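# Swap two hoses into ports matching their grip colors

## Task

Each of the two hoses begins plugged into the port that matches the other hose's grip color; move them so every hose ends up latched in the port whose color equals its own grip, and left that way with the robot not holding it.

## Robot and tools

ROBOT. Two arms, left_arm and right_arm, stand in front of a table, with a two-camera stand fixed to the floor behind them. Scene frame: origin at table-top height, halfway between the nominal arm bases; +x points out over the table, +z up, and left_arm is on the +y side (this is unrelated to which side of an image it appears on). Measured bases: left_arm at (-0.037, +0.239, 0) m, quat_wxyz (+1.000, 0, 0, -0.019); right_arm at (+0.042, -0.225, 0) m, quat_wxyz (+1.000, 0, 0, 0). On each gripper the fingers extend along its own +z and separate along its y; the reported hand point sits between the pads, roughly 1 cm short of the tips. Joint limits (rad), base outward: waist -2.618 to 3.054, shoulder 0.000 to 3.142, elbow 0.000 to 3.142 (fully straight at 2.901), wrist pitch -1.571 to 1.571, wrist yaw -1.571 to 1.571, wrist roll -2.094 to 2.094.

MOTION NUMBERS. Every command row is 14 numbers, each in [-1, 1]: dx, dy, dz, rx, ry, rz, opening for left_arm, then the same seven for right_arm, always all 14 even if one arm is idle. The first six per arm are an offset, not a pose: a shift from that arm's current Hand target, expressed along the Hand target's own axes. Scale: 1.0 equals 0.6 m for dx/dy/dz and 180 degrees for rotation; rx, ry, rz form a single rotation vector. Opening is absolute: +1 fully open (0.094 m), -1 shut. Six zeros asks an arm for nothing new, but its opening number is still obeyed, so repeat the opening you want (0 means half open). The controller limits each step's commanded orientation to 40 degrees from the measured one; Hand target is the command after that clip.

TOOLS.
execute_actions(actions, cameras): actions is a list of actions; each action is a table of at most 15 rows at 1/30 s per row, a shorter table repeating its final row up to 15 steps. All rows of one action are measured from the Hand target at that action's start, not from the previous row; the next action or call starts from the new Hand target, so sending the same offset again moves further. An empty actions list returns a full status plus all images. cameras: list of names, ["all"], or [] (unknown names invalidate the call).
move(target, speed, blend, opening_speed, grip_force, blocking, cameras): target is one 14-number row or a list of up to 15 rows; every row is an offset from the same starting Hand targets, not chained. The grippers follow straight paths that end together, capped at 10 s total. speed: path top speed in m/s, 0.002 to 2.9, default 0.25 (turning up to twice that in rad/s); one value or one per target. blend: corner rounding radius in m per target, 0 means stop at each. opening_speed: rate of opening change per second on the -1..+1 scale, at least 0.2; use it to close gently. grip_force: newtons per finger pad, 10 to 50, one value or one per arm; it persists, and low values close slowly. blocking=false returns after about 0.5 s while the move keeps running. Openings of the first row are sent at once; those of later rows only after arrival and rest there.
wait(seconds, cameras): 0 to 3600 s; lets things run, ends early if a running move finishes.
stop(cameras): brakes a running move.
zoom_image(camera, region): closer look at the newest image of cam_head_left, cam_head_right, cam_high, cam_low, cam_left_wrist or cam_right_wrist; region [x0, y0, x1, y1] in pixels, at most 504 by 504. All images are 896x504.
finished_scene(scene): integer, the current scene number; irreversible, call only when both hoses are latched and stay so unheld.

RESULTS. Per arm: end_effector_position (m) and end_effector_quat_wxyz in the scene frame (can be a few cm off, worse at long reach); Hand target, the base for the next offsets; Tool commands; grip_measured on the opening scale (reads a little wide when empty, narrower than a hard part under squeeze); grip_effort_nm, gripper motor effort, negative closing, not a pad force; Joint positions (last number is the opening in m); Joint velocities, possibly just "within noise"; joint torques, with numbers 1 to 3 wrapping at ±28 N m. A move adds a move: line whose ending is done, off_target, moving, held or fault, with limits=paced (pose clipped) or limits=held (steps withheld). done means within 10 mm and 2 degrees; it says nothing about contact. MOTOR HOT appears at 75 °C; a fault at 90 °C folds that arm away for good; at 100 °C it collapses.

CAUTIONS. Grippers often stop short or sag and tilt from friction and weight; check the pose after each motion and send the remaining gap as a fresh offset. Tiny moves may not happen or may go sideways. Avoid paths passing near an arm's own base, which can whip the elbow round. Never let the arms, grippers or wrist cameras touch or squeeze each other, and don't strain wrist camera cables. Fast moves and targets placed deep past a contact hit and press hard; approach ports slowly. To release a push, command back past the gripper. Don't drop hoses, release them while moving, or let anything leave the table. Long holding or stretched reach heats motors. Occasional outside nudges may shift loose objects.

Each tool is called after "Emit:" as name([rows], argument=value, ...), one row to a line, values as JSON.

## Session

Emit:
execute_actions(actions=[])

Scene clock: 0.00 s.
left_arm: end_effector_position=(+0.3608, +0.2226, +0.1016) grip_measured=+1.000 grip_effort_nm=n/a end_effector_quat_wxyz=(+0.611, -0.013, +0.791, +0.024) | right_arm: end_effector_position=(+0.4187, -0.2234, +0.0459) grip_measured=+1.000 grip_effort_nm=n/a end_effector_quat_wxyz=(+0.519, +0.000, +0.854, -0.024)
Joint positions: left_arm=[-0.072 1.59 0.343 0.989 -0.16 -0.019 0.094] | right_arm=[0.038 1.604 0.324 0.8 0.075 -0.006 0.094]
Joint velocities: within noise
Joint torques (N m): no reading
Heat: left arm: 34 °C; right arm: 29 °C.
Hand target: left_arm +0.3629, +0.2224, +0.1065; +0.617, -0.014, +0.787, +0.023 | right_arm +0.4206, -0.2233, +0.0486; +0.522, +0.001, +0.852, -0.024
Tool commands: left_gripper/opening=+1.0 right_gripper/opening=+1.0
camera_calibration:
cam_left_wrist: T_world_to_cam=[[0.07968, -0.99516, 0.05752, 0.19076], [-0.67013, -0.0962, -0.73598, 0.36325], [0.73795, 0.0201, -0.67455, -0.10461]] pos_world=[0.30542, 0.22689, 0.18581]
cam_right_wrist: T_world_to_cam=[[0.01275, -0.99084, 0.13442, -0.23275], [-0.82641, -0.08612, -0.55644, 0.37809], [0.56292, -0.10399, -0.81994, -0.12767]] pos_world=[0.3873, -0.21134, 0.13699]

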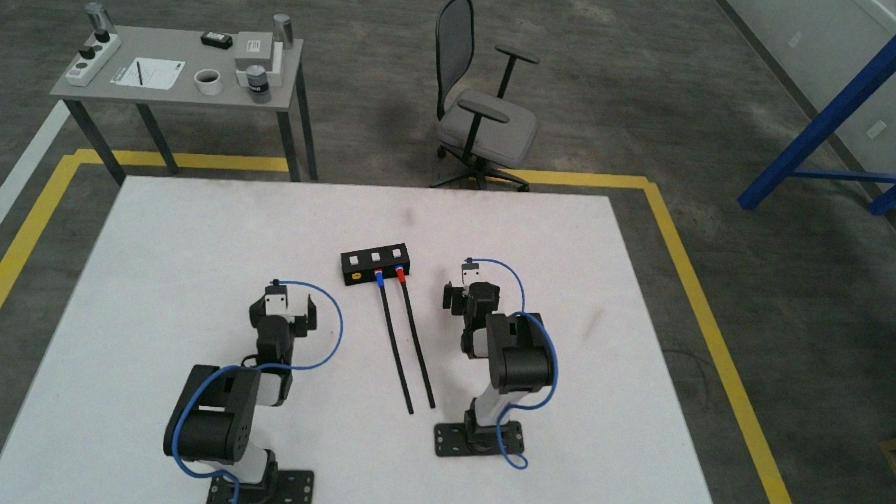

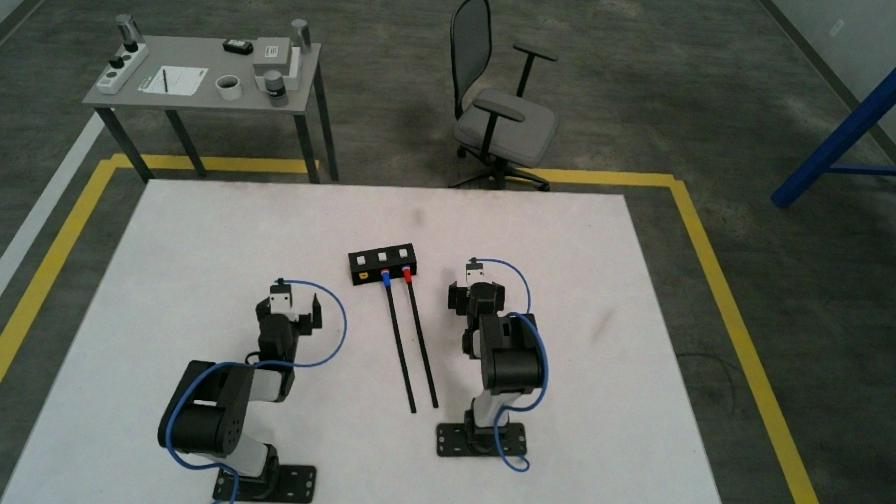

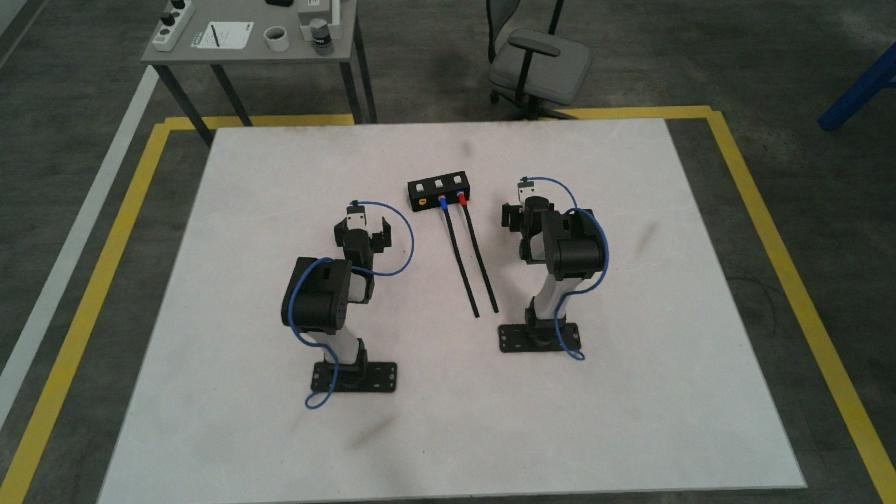

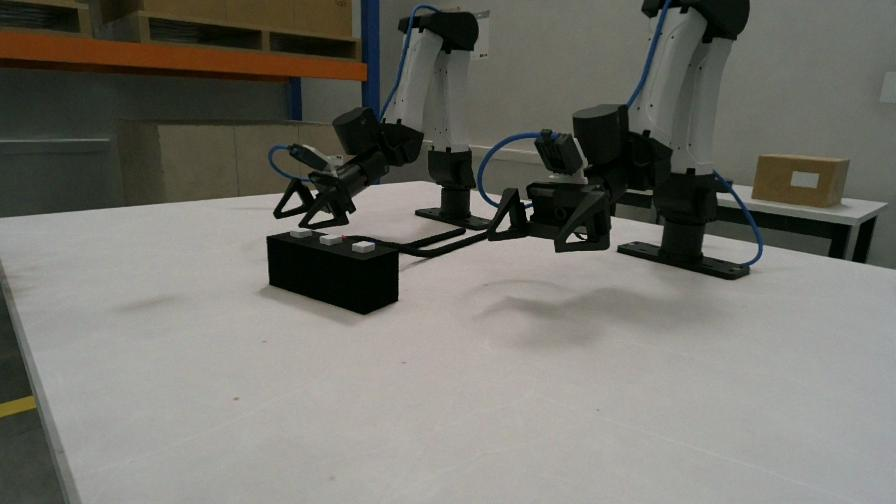

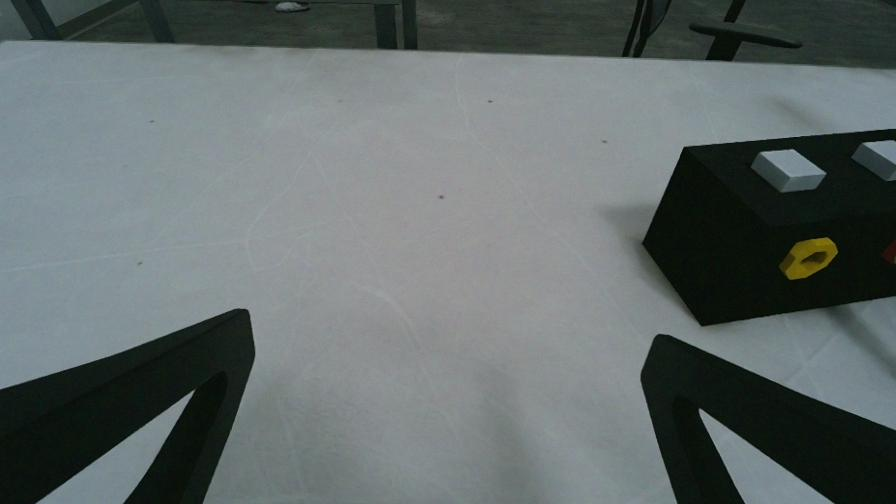

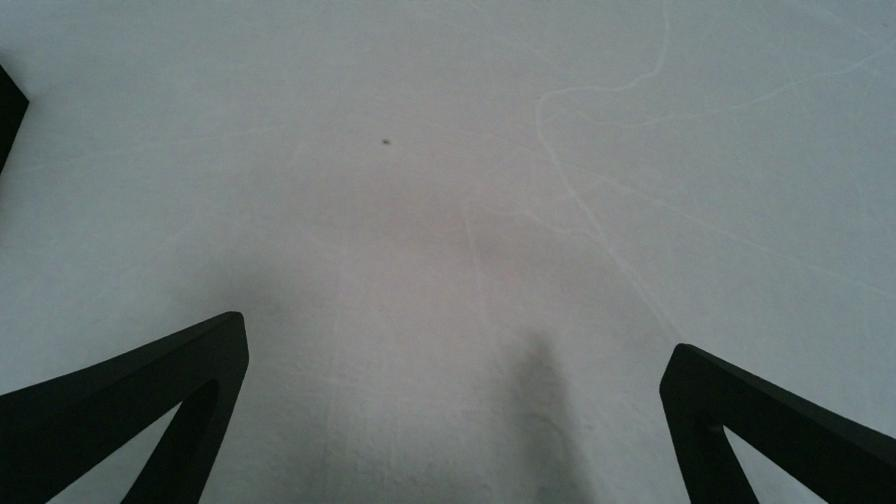

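Emit:
move([
  [0.0657,-0.0885,-0.0367,0.2903,-0.1823,0.0146,-1,-0.0957,-0.008,-0.142,0,0,0,-0.3],
  [0.0657,-0.0885,-0.0367,0.2903,-0.1823,0.0146,-1,-0.0912,0.3607,-0.1147,-0.0784,0.0325,-0.0303,-0.3],
], speed=0.2, blend=0.03, cameras=["cam_left_wrist","cam_right_wrist"])

Scene clock: 45.53 s.
left_arm: end_effector_position=(+0.3315, +0.1661, +0.0635) grip_measured=-0.997 grip_effort_nm=-0.16 end_effector_quat_wxyz=(+0.615, +0.344, +0.641, -0.305) | right_arm: end_effector_position=(+0.3857, -0.0052, +0.1195) grip_measured=-0.298 grip_effort_nm=-0.11 end_effector_quat_wxyz=(+0.474, -0.108, +0.872, +0.062)
Joint positions: left_arm=[0.29 2.149 0.496 1.492 1.201 0.182 0] | right_arm=[0.736 1.457 0.73 0.095 0.4 0.285 0.033]
Joint torques (N m): left_arm=[0.47 -5.98 3.73 3 0.1 0.04] | right_arm=[0.29 -4.1 8.73 1.81 0.37 0.15]
Heat: left arm: 37 °C; right arm: 31 °C.
Hand target: left_arm +0.3349, +0.1685, +0.0725; +0.749, +0.280, +0.517, -0.304 | right_arm +0.3896, -0.0030, +0.1200; +0.473, -0.103, +0.873, +0.057
Off the commanded pose: left_arm 0.010 m, 22 deg | right_arm 0.005 m, 1 deg.
joint sent to its limit (left arm) — joint 4 (wrist pitch), upper limit. The joint targets are off in orientation, not in position.
move: off_target (left_arm)
cam_left_wrist: T_world_to_cam=[[-0.8069, -0.58837, 0.05222, 0.36575], [-0.34161, 0.39271, -0.85386, 0.12757], [0.48188, -0.70683, -0.51787, 0.08814]] pos_world=[0.29624, 0.2274, 0.13547]
cam_right_wrist: T_world_to_cam=[[0.29065, -0.95311, 0.08425, -0.12701], [-0.82729, -0.29457, -0.47835, 0.40053], [0.48074, 0.06933, -0.87412, 0.01307]] pos_world=[0.36199, -0.00397, 0.21371]

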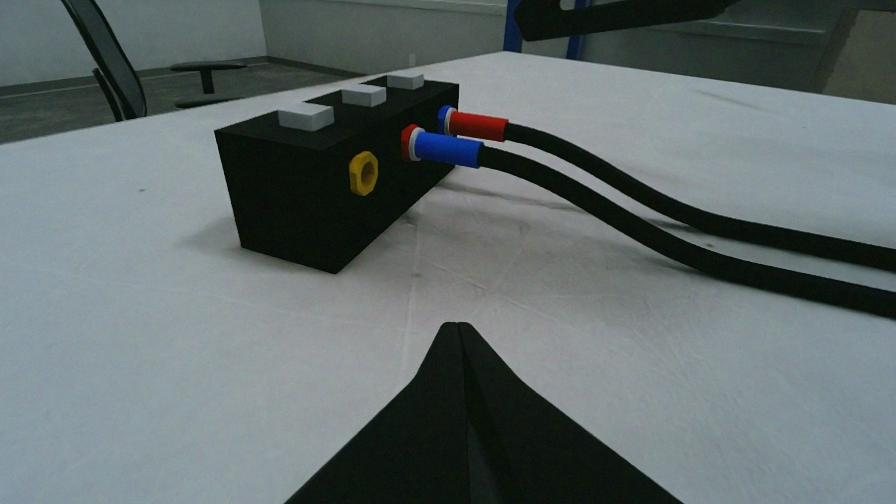

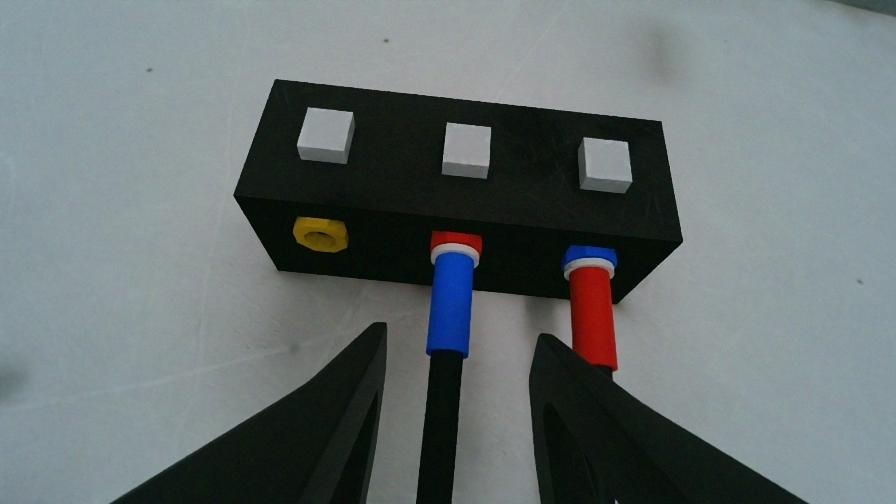

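Emit:
move(target=[0,0,0,0,0,0,-1,0.0297,-0.006,0.0918,0,0,0,-0.25], speed=0.12, cameras=["cam_left_wrist","cam_right_wrist"])

Scene clock: 60.70 s.
left_arm: end_effector_position=(+0.3315, +0.1661, +0.0635) grip_measured=-0.997 grip_effort_nm=-0.16 end_effector_quat_wxyz=(+0.615, +0.344, +0.641, -0.305) | right_arm: end_effector_position=(+0.4192, -0.0017, +0.0758) grip_measured=-0.252 grip_effort_nm=0.12 end_effector_quat_wxyz=(+0.471, -0.100, +0.875, +0.055)
Joint positions: left_arm=[0.29 2.149 0.496 1.492 1.201 0.182 0] | right_arm=[0.679 1.679 0.747 0.301 0.371 0.26 0.035]
Joint torques (N m): left_arm=[0.42 -5.9 3.88 2.98 0.07 0.04] | right_arm=[-0.51 -5.12 7.98 2.05 0.09 -0.02]
Heat: left arm: 40 °C; right arm: 35 °C.
Hand target: left_arm +0.3349, +0.1685, +0.0725; +0.749, +0.280, +0.517, -0.304 | right_arm +0.4259, +0.0020, +0.0750; +0.473, -0.103, +0.873, +0.057
Off the commanded pose: left_arm 0.010 m, 22 deg | right_arm 0.008 m, 0 deg.
joint sent to its limit (left arm) — joint 4 (wrist pitch), upper limit. The joint targets are off in orientation, not in position.
move: done
cam_left_wrist: T_world_to_cam=[[-0.8069, -0.58837, 0.05222, 0.36575], [-0.34161, 0.39271, -0.85386, 0.12757], [0.48188, -0.70683, -0.51787, 0.08814]] pos_world=[0.29624, 0.2274, 0.13547]
cam_right_wrist: T_world_to_cam=[[0.27215, -0.95815, 0.08885, -0.12244], [-0.83571, -0.28112, -0.47177, 0.41147], [0.477, 0.05414, -0.87723, -0.03976]] pos_world=[0.39616, 0.0005, 0.17012]

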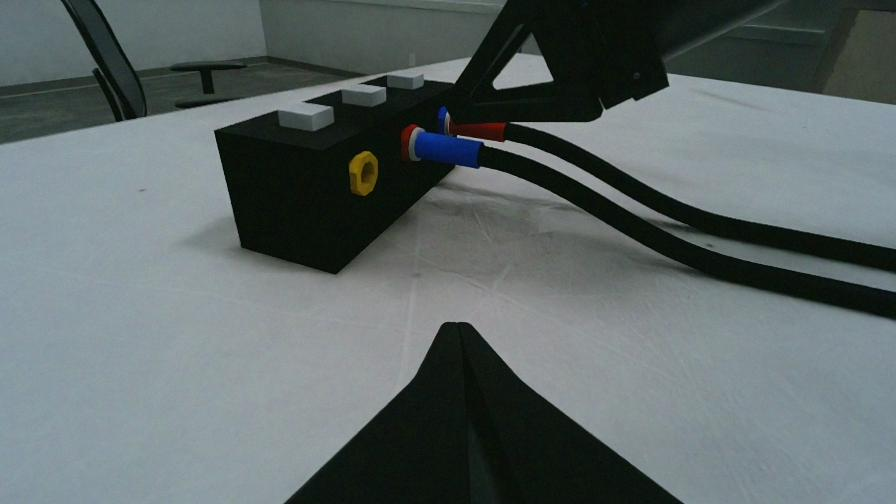

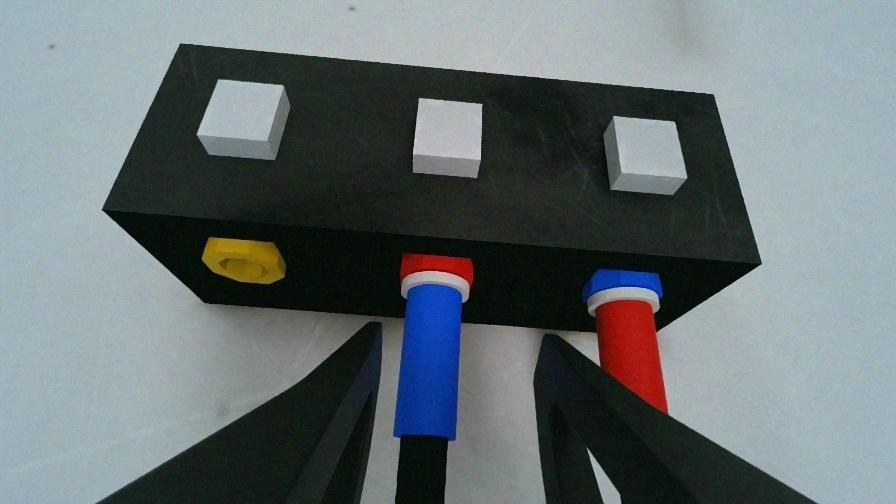

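Emit:
move(target=[0,0,0,0,0,0,-1,0.0403,0.0082,0.045,0,0,0,-0.25], speed=0.06, cameras=["cam_left_wrist","cam_right_wrist"])

Scene clock: 67.77 s.
left_arm: end_effector_position=(+0.3315, +0.1661, +0.0635) grip_measured=-0.997 grip_effort_nm=-0.16 end_effector_quat_wxyz=(+0.615, +0.344, +0.641, -0.305) | right_arm: end_effector_position=(+0.4294, +0.0064, +0.0433) grip_measured=-0.252 grip_effort_nm=0.13 end_effector_quat_wxyz=(+0.473, -0.100, +0.874, +0.056)
Joint positions: left_arm=[0.29 2.149 0.496 1.492 1.201 0.182 0] | right_arm=[0.679 1.824 0.747 0.451 0.371 0.26 0.035]
Joint torques (N m): left_arm=[0.46 -5.9 3.84 3.01 0.07 0.03] | right_arm=[-0.34 -5.94 6.91 2.06 0.11 0]
Heat: left arm: 41 °C; right arm: 36 °C.
Hand target: left_arm +0.3349, +0.1685, +0.0725; +0.749, +0.280, +0.517, -0.304 | right_arm +0.4339, +0.0090, +0.0400; +0.473, -0.103, +0.873, +0.056
Off the commanded pose: left_arm 0.010 m, 22 deg | right_arm 0.006 m, 0 deg.
joint sent to its limit (left arm) — joint 4 (wrist pitch), upper limit. The joint targets are off in orientation, not in position.
move: done
cam_left_wrist: T_world_to_cam=[[-0.8069, -0.58837, 0.05222, 0.36575], [-0.34161, 0.39271, -0.85386, 0.12757], [0.48188, -0.70683, -0.51787, 0.08814]] pos_world=[0.29624, 0.2274, 0.13547]
cam_right_wrist: T_world_to_cam=[[0.27183, -0.95839, 0.08711, -0.11425], [-0.83401, -0.27978, -0.47556, 0.40629], [0.48014, 0.05662, -0.87536, -0.07488]] pos_world=[0.40586, 0.00841, 0.13762]

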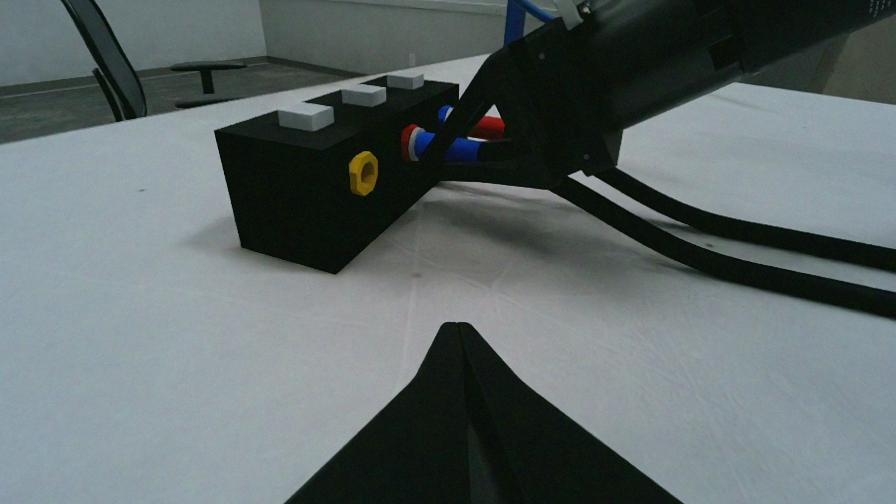

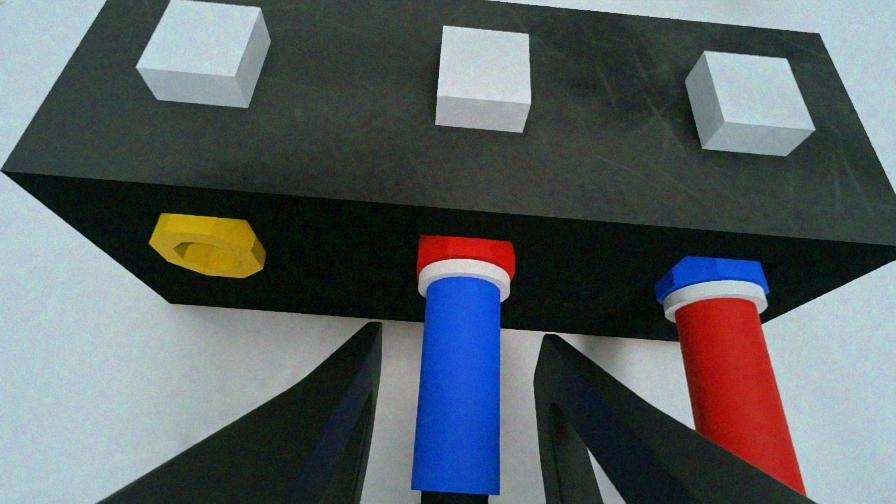

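Emit:
move([
  [0,0,0,0,0,0,-1,0,0,0,0,0,0,-1],
  [-0.195,0.0477,0.087,-0.197,0.4414,-0.387,-1,0,0,0,0,0,0,-1],
  [-0.0443,0.0603,0.3695,-0.197,0.4414,-0.387,-1,0,0,0,0,0,0,-1],
], speed=[0.05,0.25,0.2], opening_speed=0.8, cameras=["cam_left_wrist","cam_right_wrist","cam_low","cam_high"])

Scene clock: 90.87 s.
left_arm: end_effector_position=(+0.4840, +0.0328, +0.1736) grip_measured=-0.997 grip_effort_nm=-0.16 end_effector_quat_wxyz=(+0.092, -0.135, +0.942, -0.292) | right_arm: end_effector_position=(+0.4293, +0.0067, +0.0434) grip_measured=-0.684 grip_effort_nm=-1.02 end_effector_quat_wxyz=(+0.473, -0.100, +0.874, +0.057)
Joint positions: left_arm=[-0.197 2.565 2.843 -1.424 0.468 -0.622 0] | right_arm=[0.679 1.824 0.747 0.452 0.369 0.26 0.015]
Joint torques (N m): left_arm=[0.13 -11.84 8.5 1.34 0.03 -0.13] | right_arm=[-0.39 -5.96 6.91 2.07 0.11 0]
Heat: left arm: 41 °C; right arm: 37 °C.
Hand target: left_arm +0.4885, +0.0339, +0.1697; +0.033, -0.127, +0.957, -0.258 | right_arm +0.4339, +0.0090, +0.0400; +0.473, -0.103, +0.873, +0.057
Off the commanded pose: left_arm 0.006 m, 8 deg | right_arm 0.006 m, 0 deg.
elbow stopped short (left arm): the move would have taken joint 3 (elbow) straighter than the controller allows.
move: off_target (left_arm)
cam_left_wrist: T_world_to_cam=[[0.282, -0.76934, 0.57323, -0.20693], [-0.9357, -0.08851, 0.34153, 0.42185], [-0.21201, -0.63268, -0.74483, 0.35028]] pos_world=[0.52734, 0.09976, 0.23544]
cam_right_wrist: T_world_to_cam=[[0.27295, -0.95818, 0.08596, -0.11436], [-0.83368, -0.28018, -0.47589, 0.40627], [0.48007, 0.05823, -0.8753, -0.07489]] pos_world=[0.40586, 0.00861, 0.13762]
Images, in order (width x height): cam_high 896x504, cam_low 896x504, cam_left_wrist 896x504, cam_right_wrist 896x504.

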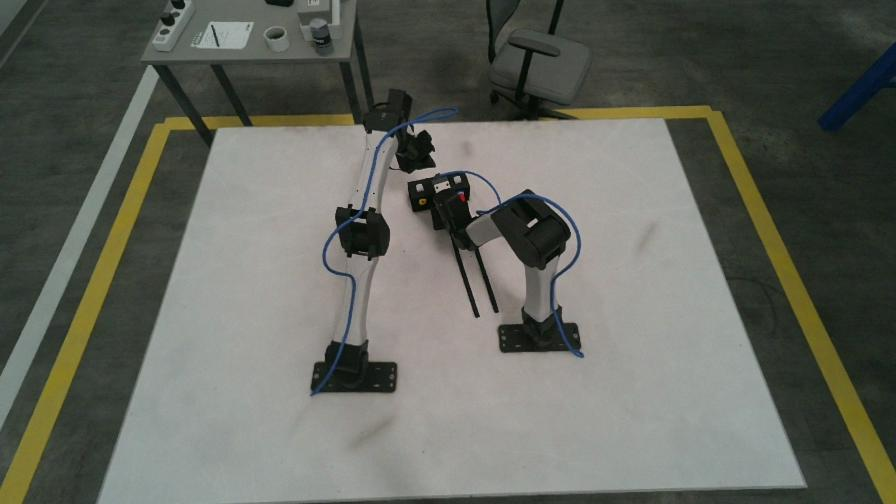

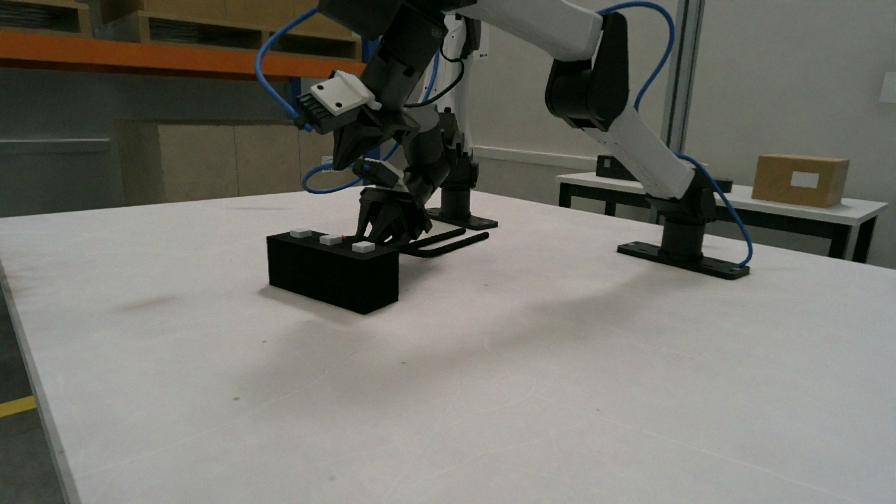

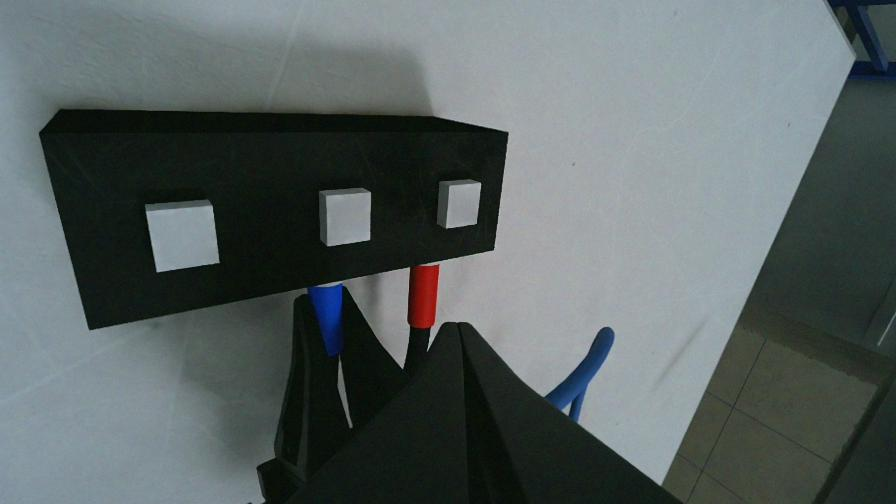

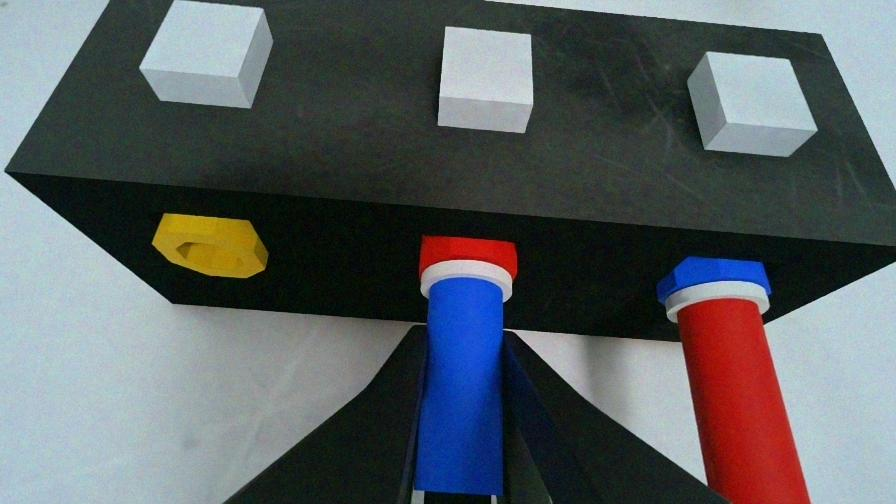

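Emit:
move(target=[-0.0072,0.0347,0.091,0,0,0,-1,0,0,0,0,0,0,-1], speed=0.1, cameras=["cam_left_wrist","cam_right_wrist","cam_low"])

Emit:
zoom_image(camera="cam_low", region=[240, 100, 500, 320])

Scene clock: 96.77 s.
left_arm: end_effector_position=(+0.4897, +0.0295, +0.1151) grip_measured=-0.997 grip_effort_nm=-0.16 end_effector_quat_wxyz=(+0.052, -0.143, +0.950, -0.272) | right_arm: end_effector_position=(+0.4293, +0.0067, +0.0434) grip_measured=-0.684 grip_effort_nm=-1.02 end_effector_quat_wxyz=(+0.473, -0.100, +0.874, +0.057)
Joint positions: left_arm=[-0.203 2.675 2.843 -1.41 0.462 -0.616 0] | right_arm=[0.679 1.824 0.747 0.452 0.369 0.26 0.015]
Joint torques (N m): left_arm=[-0.53 -12.52 8.57 1.31 0 0.08] | right_arm=[-0.35 -5.91 6.98 2.08 0.12 0]
Heat: left arm: 43 °C; right arm: 37 °C.
Hand target: left_arm +0.4950, +0.0259, +0.1121; +0.033, -0.127, +0.957, -0.258 | right_arm +0.4339, +0.0090, +0.0400; +0.473, -0.103, +0.873, +0.057
Off the commanded pose: left_arm 0.007 m, 3 deg | right_arm 0.006 m, 0 deg.
elbow stopped short (left arm): the move would have taken joint 3 (elbow) straighter than the controller allows.
move: off_target (left_arm)
cam_left_wrist: T_world_to_cam=[[0.32452, -0.78805, 0.52312, -0.19201], [-0.90274, -0.09291, 0.42004, 0.4217], [-0.28241, -0.60855, -0.74156, 0.33914]] pos_world=[0.53877, 0.09425, 0.1748]
cam_right_wrist: T_world_to_cam=[[0.27295, -0.95818, 0.08596, -0.11436], [-0.83368, -0.28018, -0.47589, 0.40627], [0.48007, 0.05823, -0.8753, -0.07489]] pos_world=[0.40586, 0.00861, 0.13762]
Images, in order (width x height): cam_low 896x504, cam_left_wrist 896x504, cam_right_wrist 896x504.

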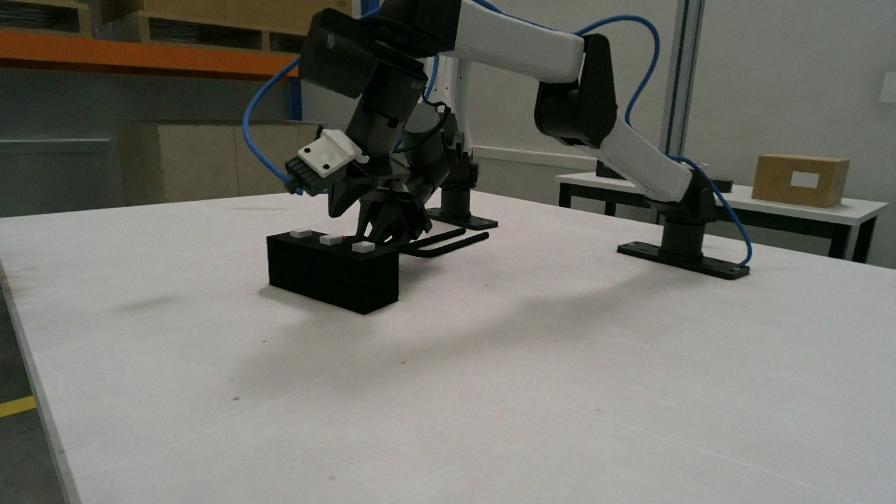

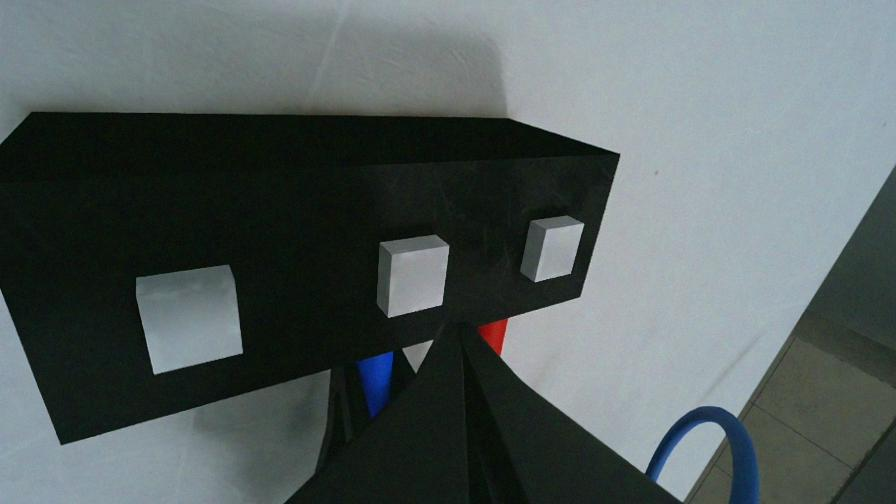

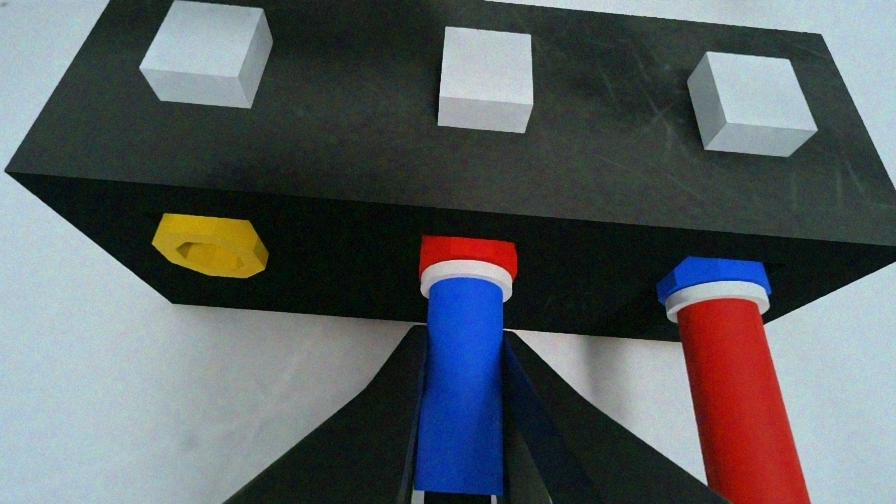

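Scaled by 1.938 from the camera's image (finer frame: 1280x720).

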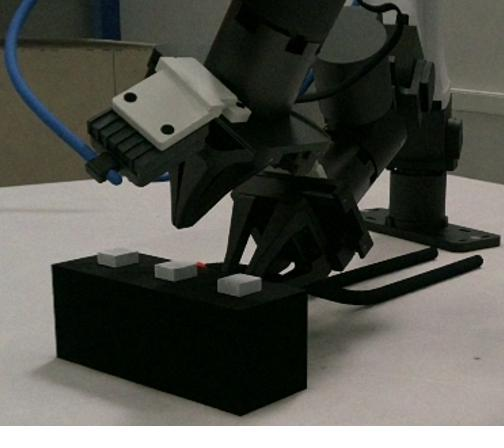

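Emit:
move(target=[0.0123,0.0727,0.1158,0,0,0,-1,0,0,0,0,0,0,-1], speed=0.05, cameras=["cam_left_wrist","cam_right_wrist","cam_low"])

Emit:
zoom_image(camera="cam_low", region=[240, 100, 500, 320])

Scene clock: 102.50 s.
left_arm: end_effector_position=(+0.4958, +0.0173, +0.0850) grip_measured=-0.997 grip_effort_nm=-0.16 end_effector_quat_wxyz=(+0.067, -0.112, +0.942, -0.310) | right_arm: end_effector_position=(+0.4294, +0.0068, +0.0435) grip_measured=-0.684 grip_effort_nm=-1.02 end_effector_quat_wxyz=(+0.473, -0.100, +0.873, +0.057)
Joint positions: left_arm=[-0.203 2.523 2.386 -1.047 0.53 -0.584 0] | right_arm=[0.679 1.824 0.747 0.452 0.369 0.26 0.015]
Joint torques (N m): left_arm=[-0.57 -9.28 2.86 1.14 -0.61 0.12] | right_arm=[-0.35 -6 6.93 2.08 0.1 -0.01]
Heat: left arm: 44 °C; right arm: 37 °C.
Hand target: left_arm +0.4871, +0.0267, +0.0302; +0.034, -0.127, +0.957, -0.258 | right_arm +0.4339, +0.0090, +0.0400; +0.473, -0.103, +0.873, +0.057
Off the commanded pose: left_arm 0.056 m, 7 deg | right_arm 0.006 m, 0 deg.
move: off_target (left_arm)
cam_left_wrist: T_world_to_cam=[[0.25341, -0.76371, 0.59374, -0.15907], [-0.92821, -0.01912, 0.37157, 0.45416], [-0.27242, -0.64528, -0.71373, 0.30449]] pos_world=[0.54481, 0.08368, 0.14301]
cam_right_wrist: T_world_to_cam=[[0.27292, -0.9582, 0.08584, -0.11434], [-0.83352, -0.28007, -0.47625, 0.4063], [0.48038, 0.05843, -0.87511, -0.07495]] pos_world=[0.40586, 0.00861, 0.13772]
Images, in order (width x height): cam_low 896x504, cam_left_wrist 896x504, cam_right_wrist 896x504.

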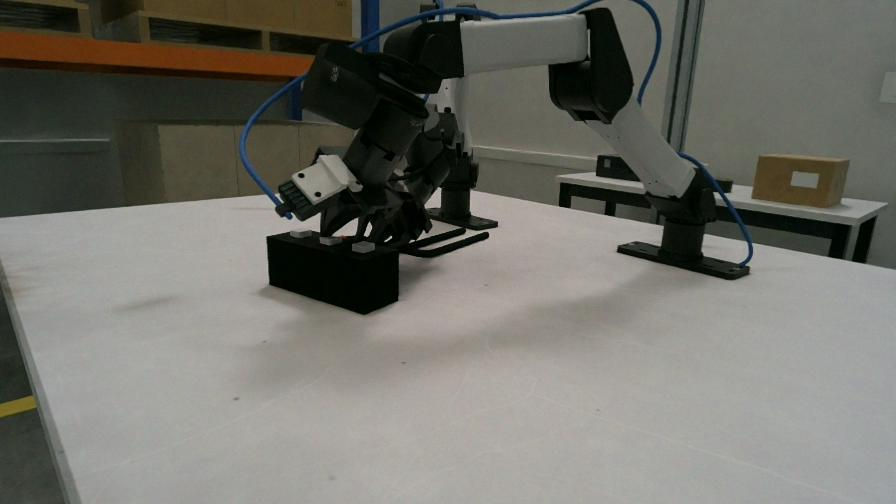

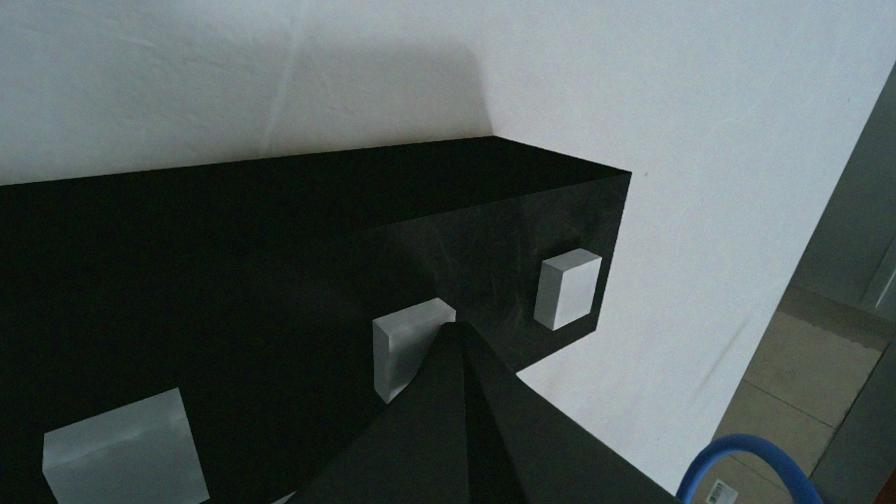

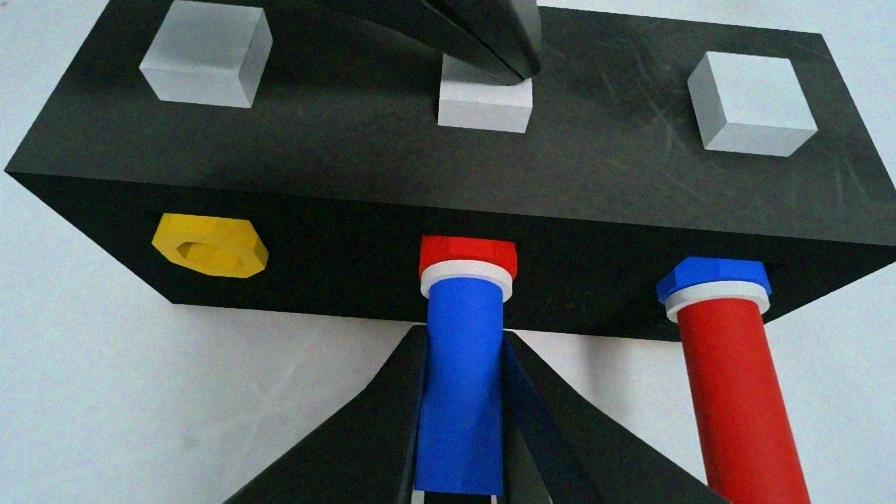

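Scaled by 1.938 from the camera's image (finer frame: 1280x720).

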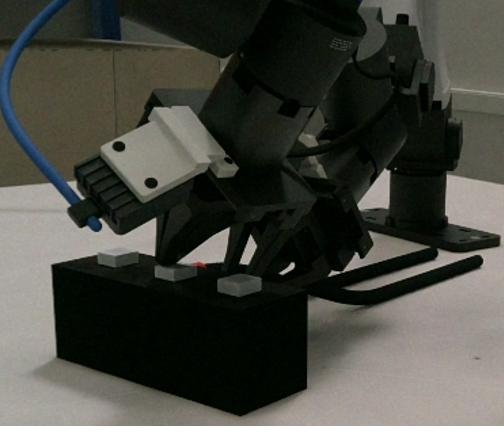

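Emit:
move([
  [0.002,-0.0345,-0.0955,0,0,0,-1,0,0,0,0,0,0,-1],
  [0.0045,0.0272,0.0035,0,0,0,-1,0,0,0,0,0,0,-1],
], speed=0.06, cameras=["cam_left_wrist","cam_right_wrist","cam_low"])

Emit:
zoom_image(camera="cam_low", region=[240, 100, 500, 320])

Scene clock: 110.37 s.
left_arm: end_effector_position=(+0.4820, +0.0334, +0.0770) grip_measured=-0.997 grip_effort_nm=-0.15 end_effector_quat_wxyz=(+0.052, -0.119, +0.944, -0.304) | right_arm: end_effector_position=(+0.4294, +0.0068, +0.0435) grip_measured=-0.684 grip_effort_nm=-1.02 end_effector_quat_wxyz=(+0.473, -0.100, +0.873, +0.057)
Joint positions: left_arm=[-0.178 2.457 2.246 -1.019 0.538 -0.561 0] | right_arm=[0.679 1.824 0.747 0.452 0.369 0.26 0.015]
Joint torques (N m): left_arm=[-0.85 -7.86 2.82 1.57 -0.63 0.13] | right_arm=[-0.43 -5.97 6.93 2.08 0.13 -0.01]
Heat: left arm: 45 °C; right arm: 38 °C.
Hand target: left_arm +0.4810, +0.0387, +0.0201; +0.033, -0.127, +0.957, -0.258 | right_arm +0.4339, +0.0090, +0.0400; +0.473, -0.103, +0.873, +0.057
Off the commanded pose: left_arm 0.057 m, 6 deg | right_arm 0.006 m, 0 deg.
move: off_target (left_arm)
cam_left_wrist: T_world_to_cam=[[0.27535, -0.76718, 0.57933, -0.14789], [-0.91509, -0.02449, 0.4025, 0.43628], [-0.2946, -0.64097, -0.70878, 0.31555]] pos_world=[0.53291, 0.09948, 0.13373]
cam_right_wrist: T_world_to_cam=[[0.27292, -0.9582, 0.08584, -0.11434], [-0.83352, -0.28007, -0.47625, 0.4063], [0.48038, 0.05843, -0.87511, -0.07495]] pos_world=[0.40586, 0.00861, 0.13772]
Images, in order (width x height): cam_low 896x504, cam_left_wrist 896x504, cam_right_wrist 896x504.

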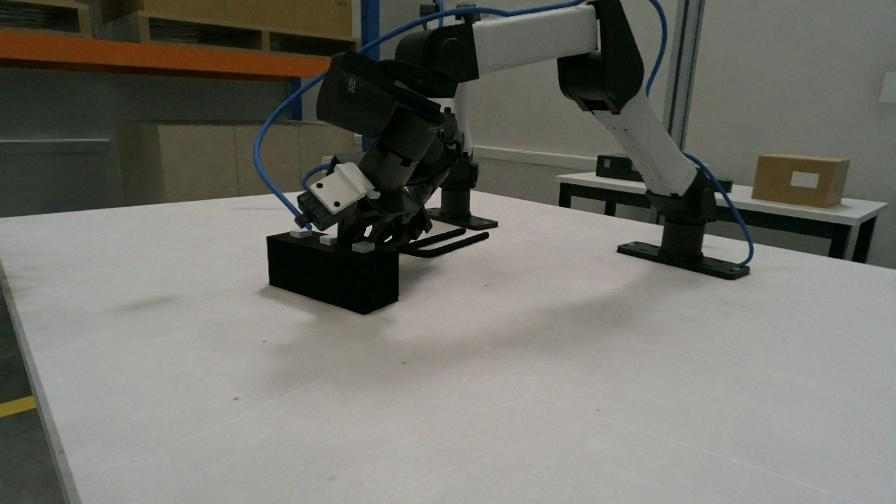

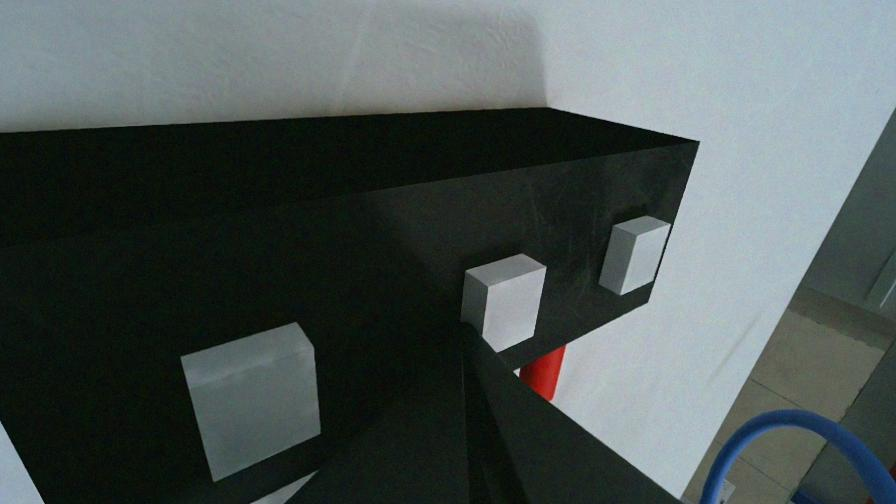

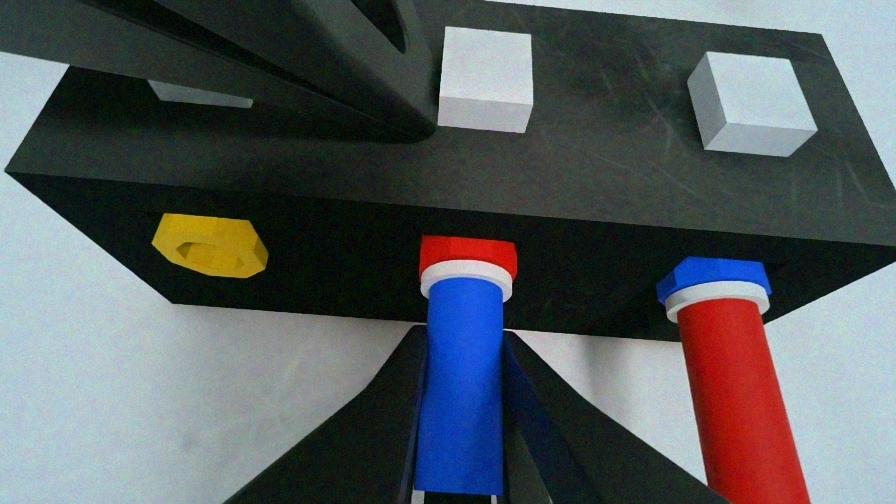

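Scaled by 1.938 from the camera's image (finer frame: 1280x720).

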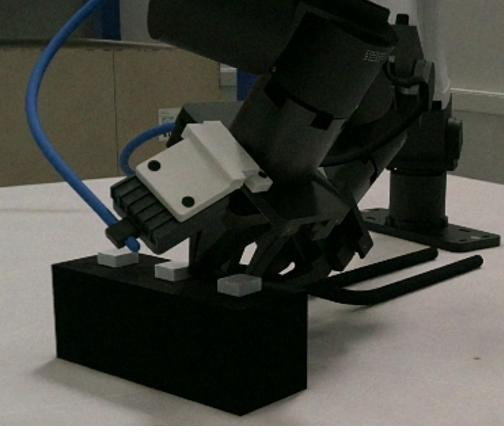

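Emit:
move([
  [0,-0.075,-0.13,0,0,0,-1,0,0,0,0,0,0,-1],
  [-0.022,-0.0918,-0.1163,0,0,0,-1,0,0,0,0,0,0,-1],
], speed=0.08, cameras=["cam_left_wrist","cam_right_wrist"])

Scene clock: 119.23 s.
left_arm: end_effector_position=(+0.4914, +0.0336, +0.1116) grip_measured=-0.997 grip_effort_nm=-0.16 end_effector_quat_wxyz=(+0.053, -0.133, +0.952, -0.270) | right_arm: end_effector_position=(+0.4294, +0.0068, +0.0435) grip_measured=-0.684 grip_effort_nm=-1.02 end_effector_quat_wxyz=(+0.473, -0.100, +0.873, +0.057)
Joint positions: left_arm=[-0.194 2.68 2.84 -1.407 0.463 -0.587 0] | right_arm=[0.679 1.824 0.747 0.452 0.369 0.26 0.015]
Joint torques (N m): left_arm=[-0.46 -12.38 8.94 1.3 0.03 -0.11] | right_arm=[-0.4 -5.93 6.93 2.06 0.12 -0.02]
Heat: left arm: 46 °C; right arm: 38 °C.
Hand target: left_arm +0.4973, +0.0300, +0.1081; +0.034, -0.127, +0.957, -0.258 | right_arm +0.4339, +0.0090, +0.0400; +0.473, -0.103, +0.873, +0.057
Off the commanded pose: left_arm 0.008 m, 3 deg | right_arm 0.006 m, 0 deg.
elbow stopped short (left arm): the move would have taken joint 3 (elbow) straighter than the controller allows.
move: off_target (left_arm)
cam_left_wrist: T_world_to_cam=[[0.30695, -0.79584, 0.52193, -0.17849], [-0.9076, -0.07973, 0.41219, 0.42803], [-0.28643, -0.60023, -0.74678, 0.34184]] pos_world=[0.54118, 0.09726, 0.17201]
cam_right_wrist: T_world_to_cam=[[0.27292, -0.9582, 0.08584, -0.11434], [-0.83352, -0.28007, -0.47625, 0.4063], [0.48038, 0.05843, -0.87511, -0.07495]] pos_world=[0.40586, 0.00861, 0.13772]

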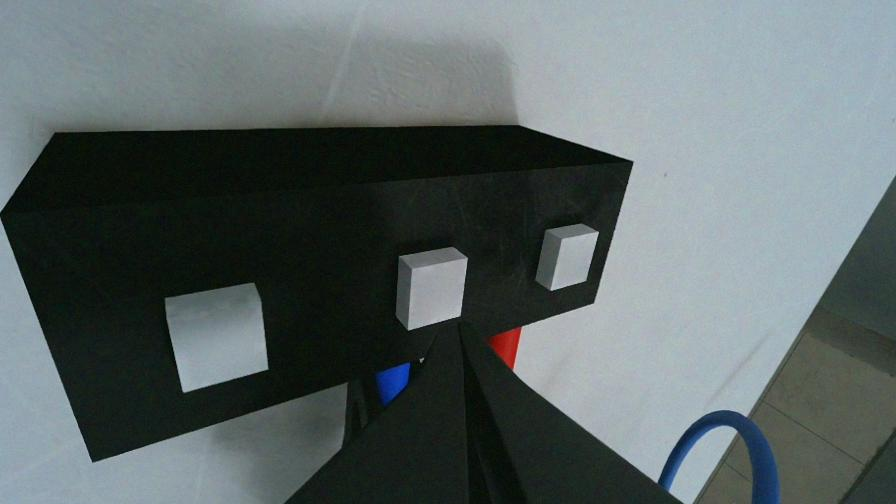

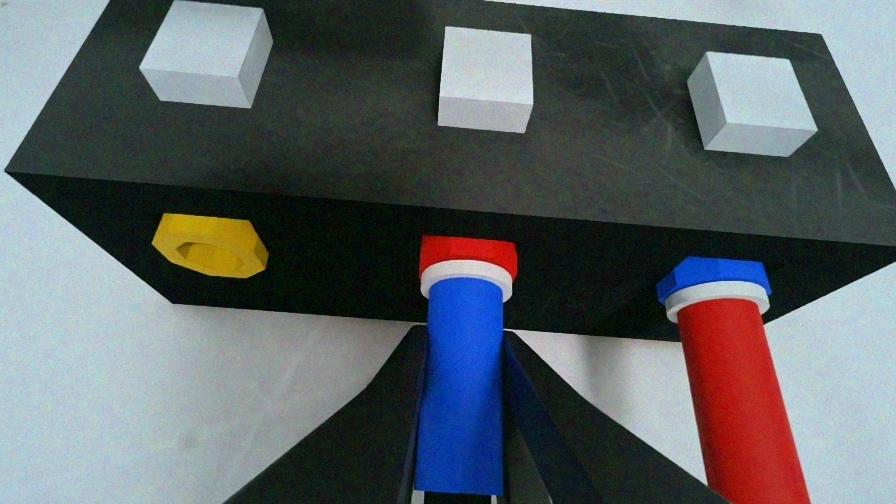

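Emit:
move(target=[0.012,0.0723,0.1083,0,0,0,-1,0,0,0,0,0,0,-1], speed=0.05, cameras=["cam_right_wrist"])

Scene clock: 123.77 s.
left_arm: end_effector_position=(+0.4934, +0.0355, +0.0778) grip_measured=-0.997 grip_effort_nm=-0.15 end_effector_quat_wxyz=(+0.057, -0.127, +0.947, -0.288) | right_arm: end_effector_position=(+0.4294, +0.0068, +0.0435) grip_measured=-0.684 grip_effort_nm=-1.02 end_effector_quat_wxyz=(+0.473, -0.100, +0.873, +0.057)
Joint positions: left_arm=[-0.18 2.527 2.389 -1.093 0.5 -0.572 0] | right_arm=[0.679 1.824 0.747 0.452 0.369 0.26 0.015]
Joint torques (N m): left_arm=[-1.44 -9.09 2.92 1.45 -0.31 0.14] | right_arm=[-0.42 -5.91 6.9 2.09 0.14 -0.01]
Heat: left arm: 46 °C; right arm: 38 °C.
Hand target: left_arm +0.4889, +0.0329, +0.0300; +0.033, -0.127, +0.957, -0.258 | right_arm +0.4339, +0.0090, +0.0400; +0.473, -0.103, +0.873, +0.057
Off the commanded pose: left_arm 0.048 m, 5 deg | right_arm 0.006 m, 0 deg.
move: off_target (left_arm)
cam_right_wrist: T_world_to_cam=[[0.27292, -0.9582, 0.08584, -0.11434], [-0.83352, -0.28007, -0.47625, 0.4063], [0.48038, 0.05843, -0.87511, -0.07495]] pos_world=[0.40586, 0.00861, 0.13772]

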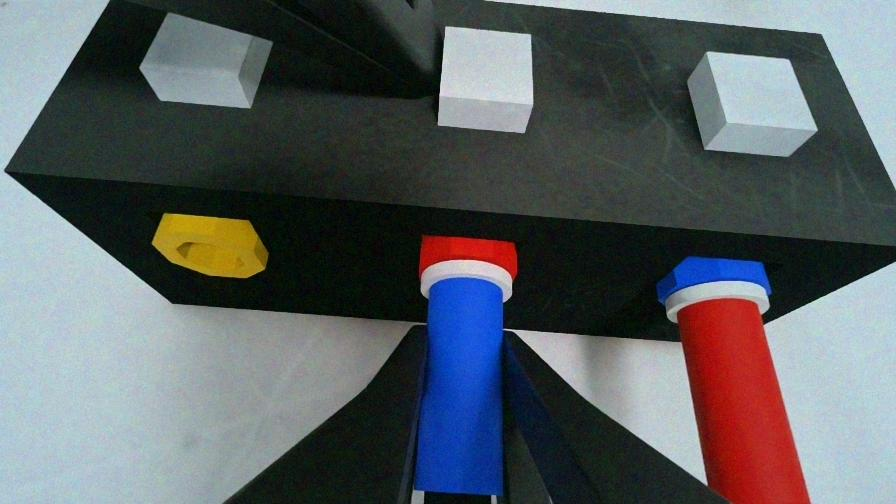

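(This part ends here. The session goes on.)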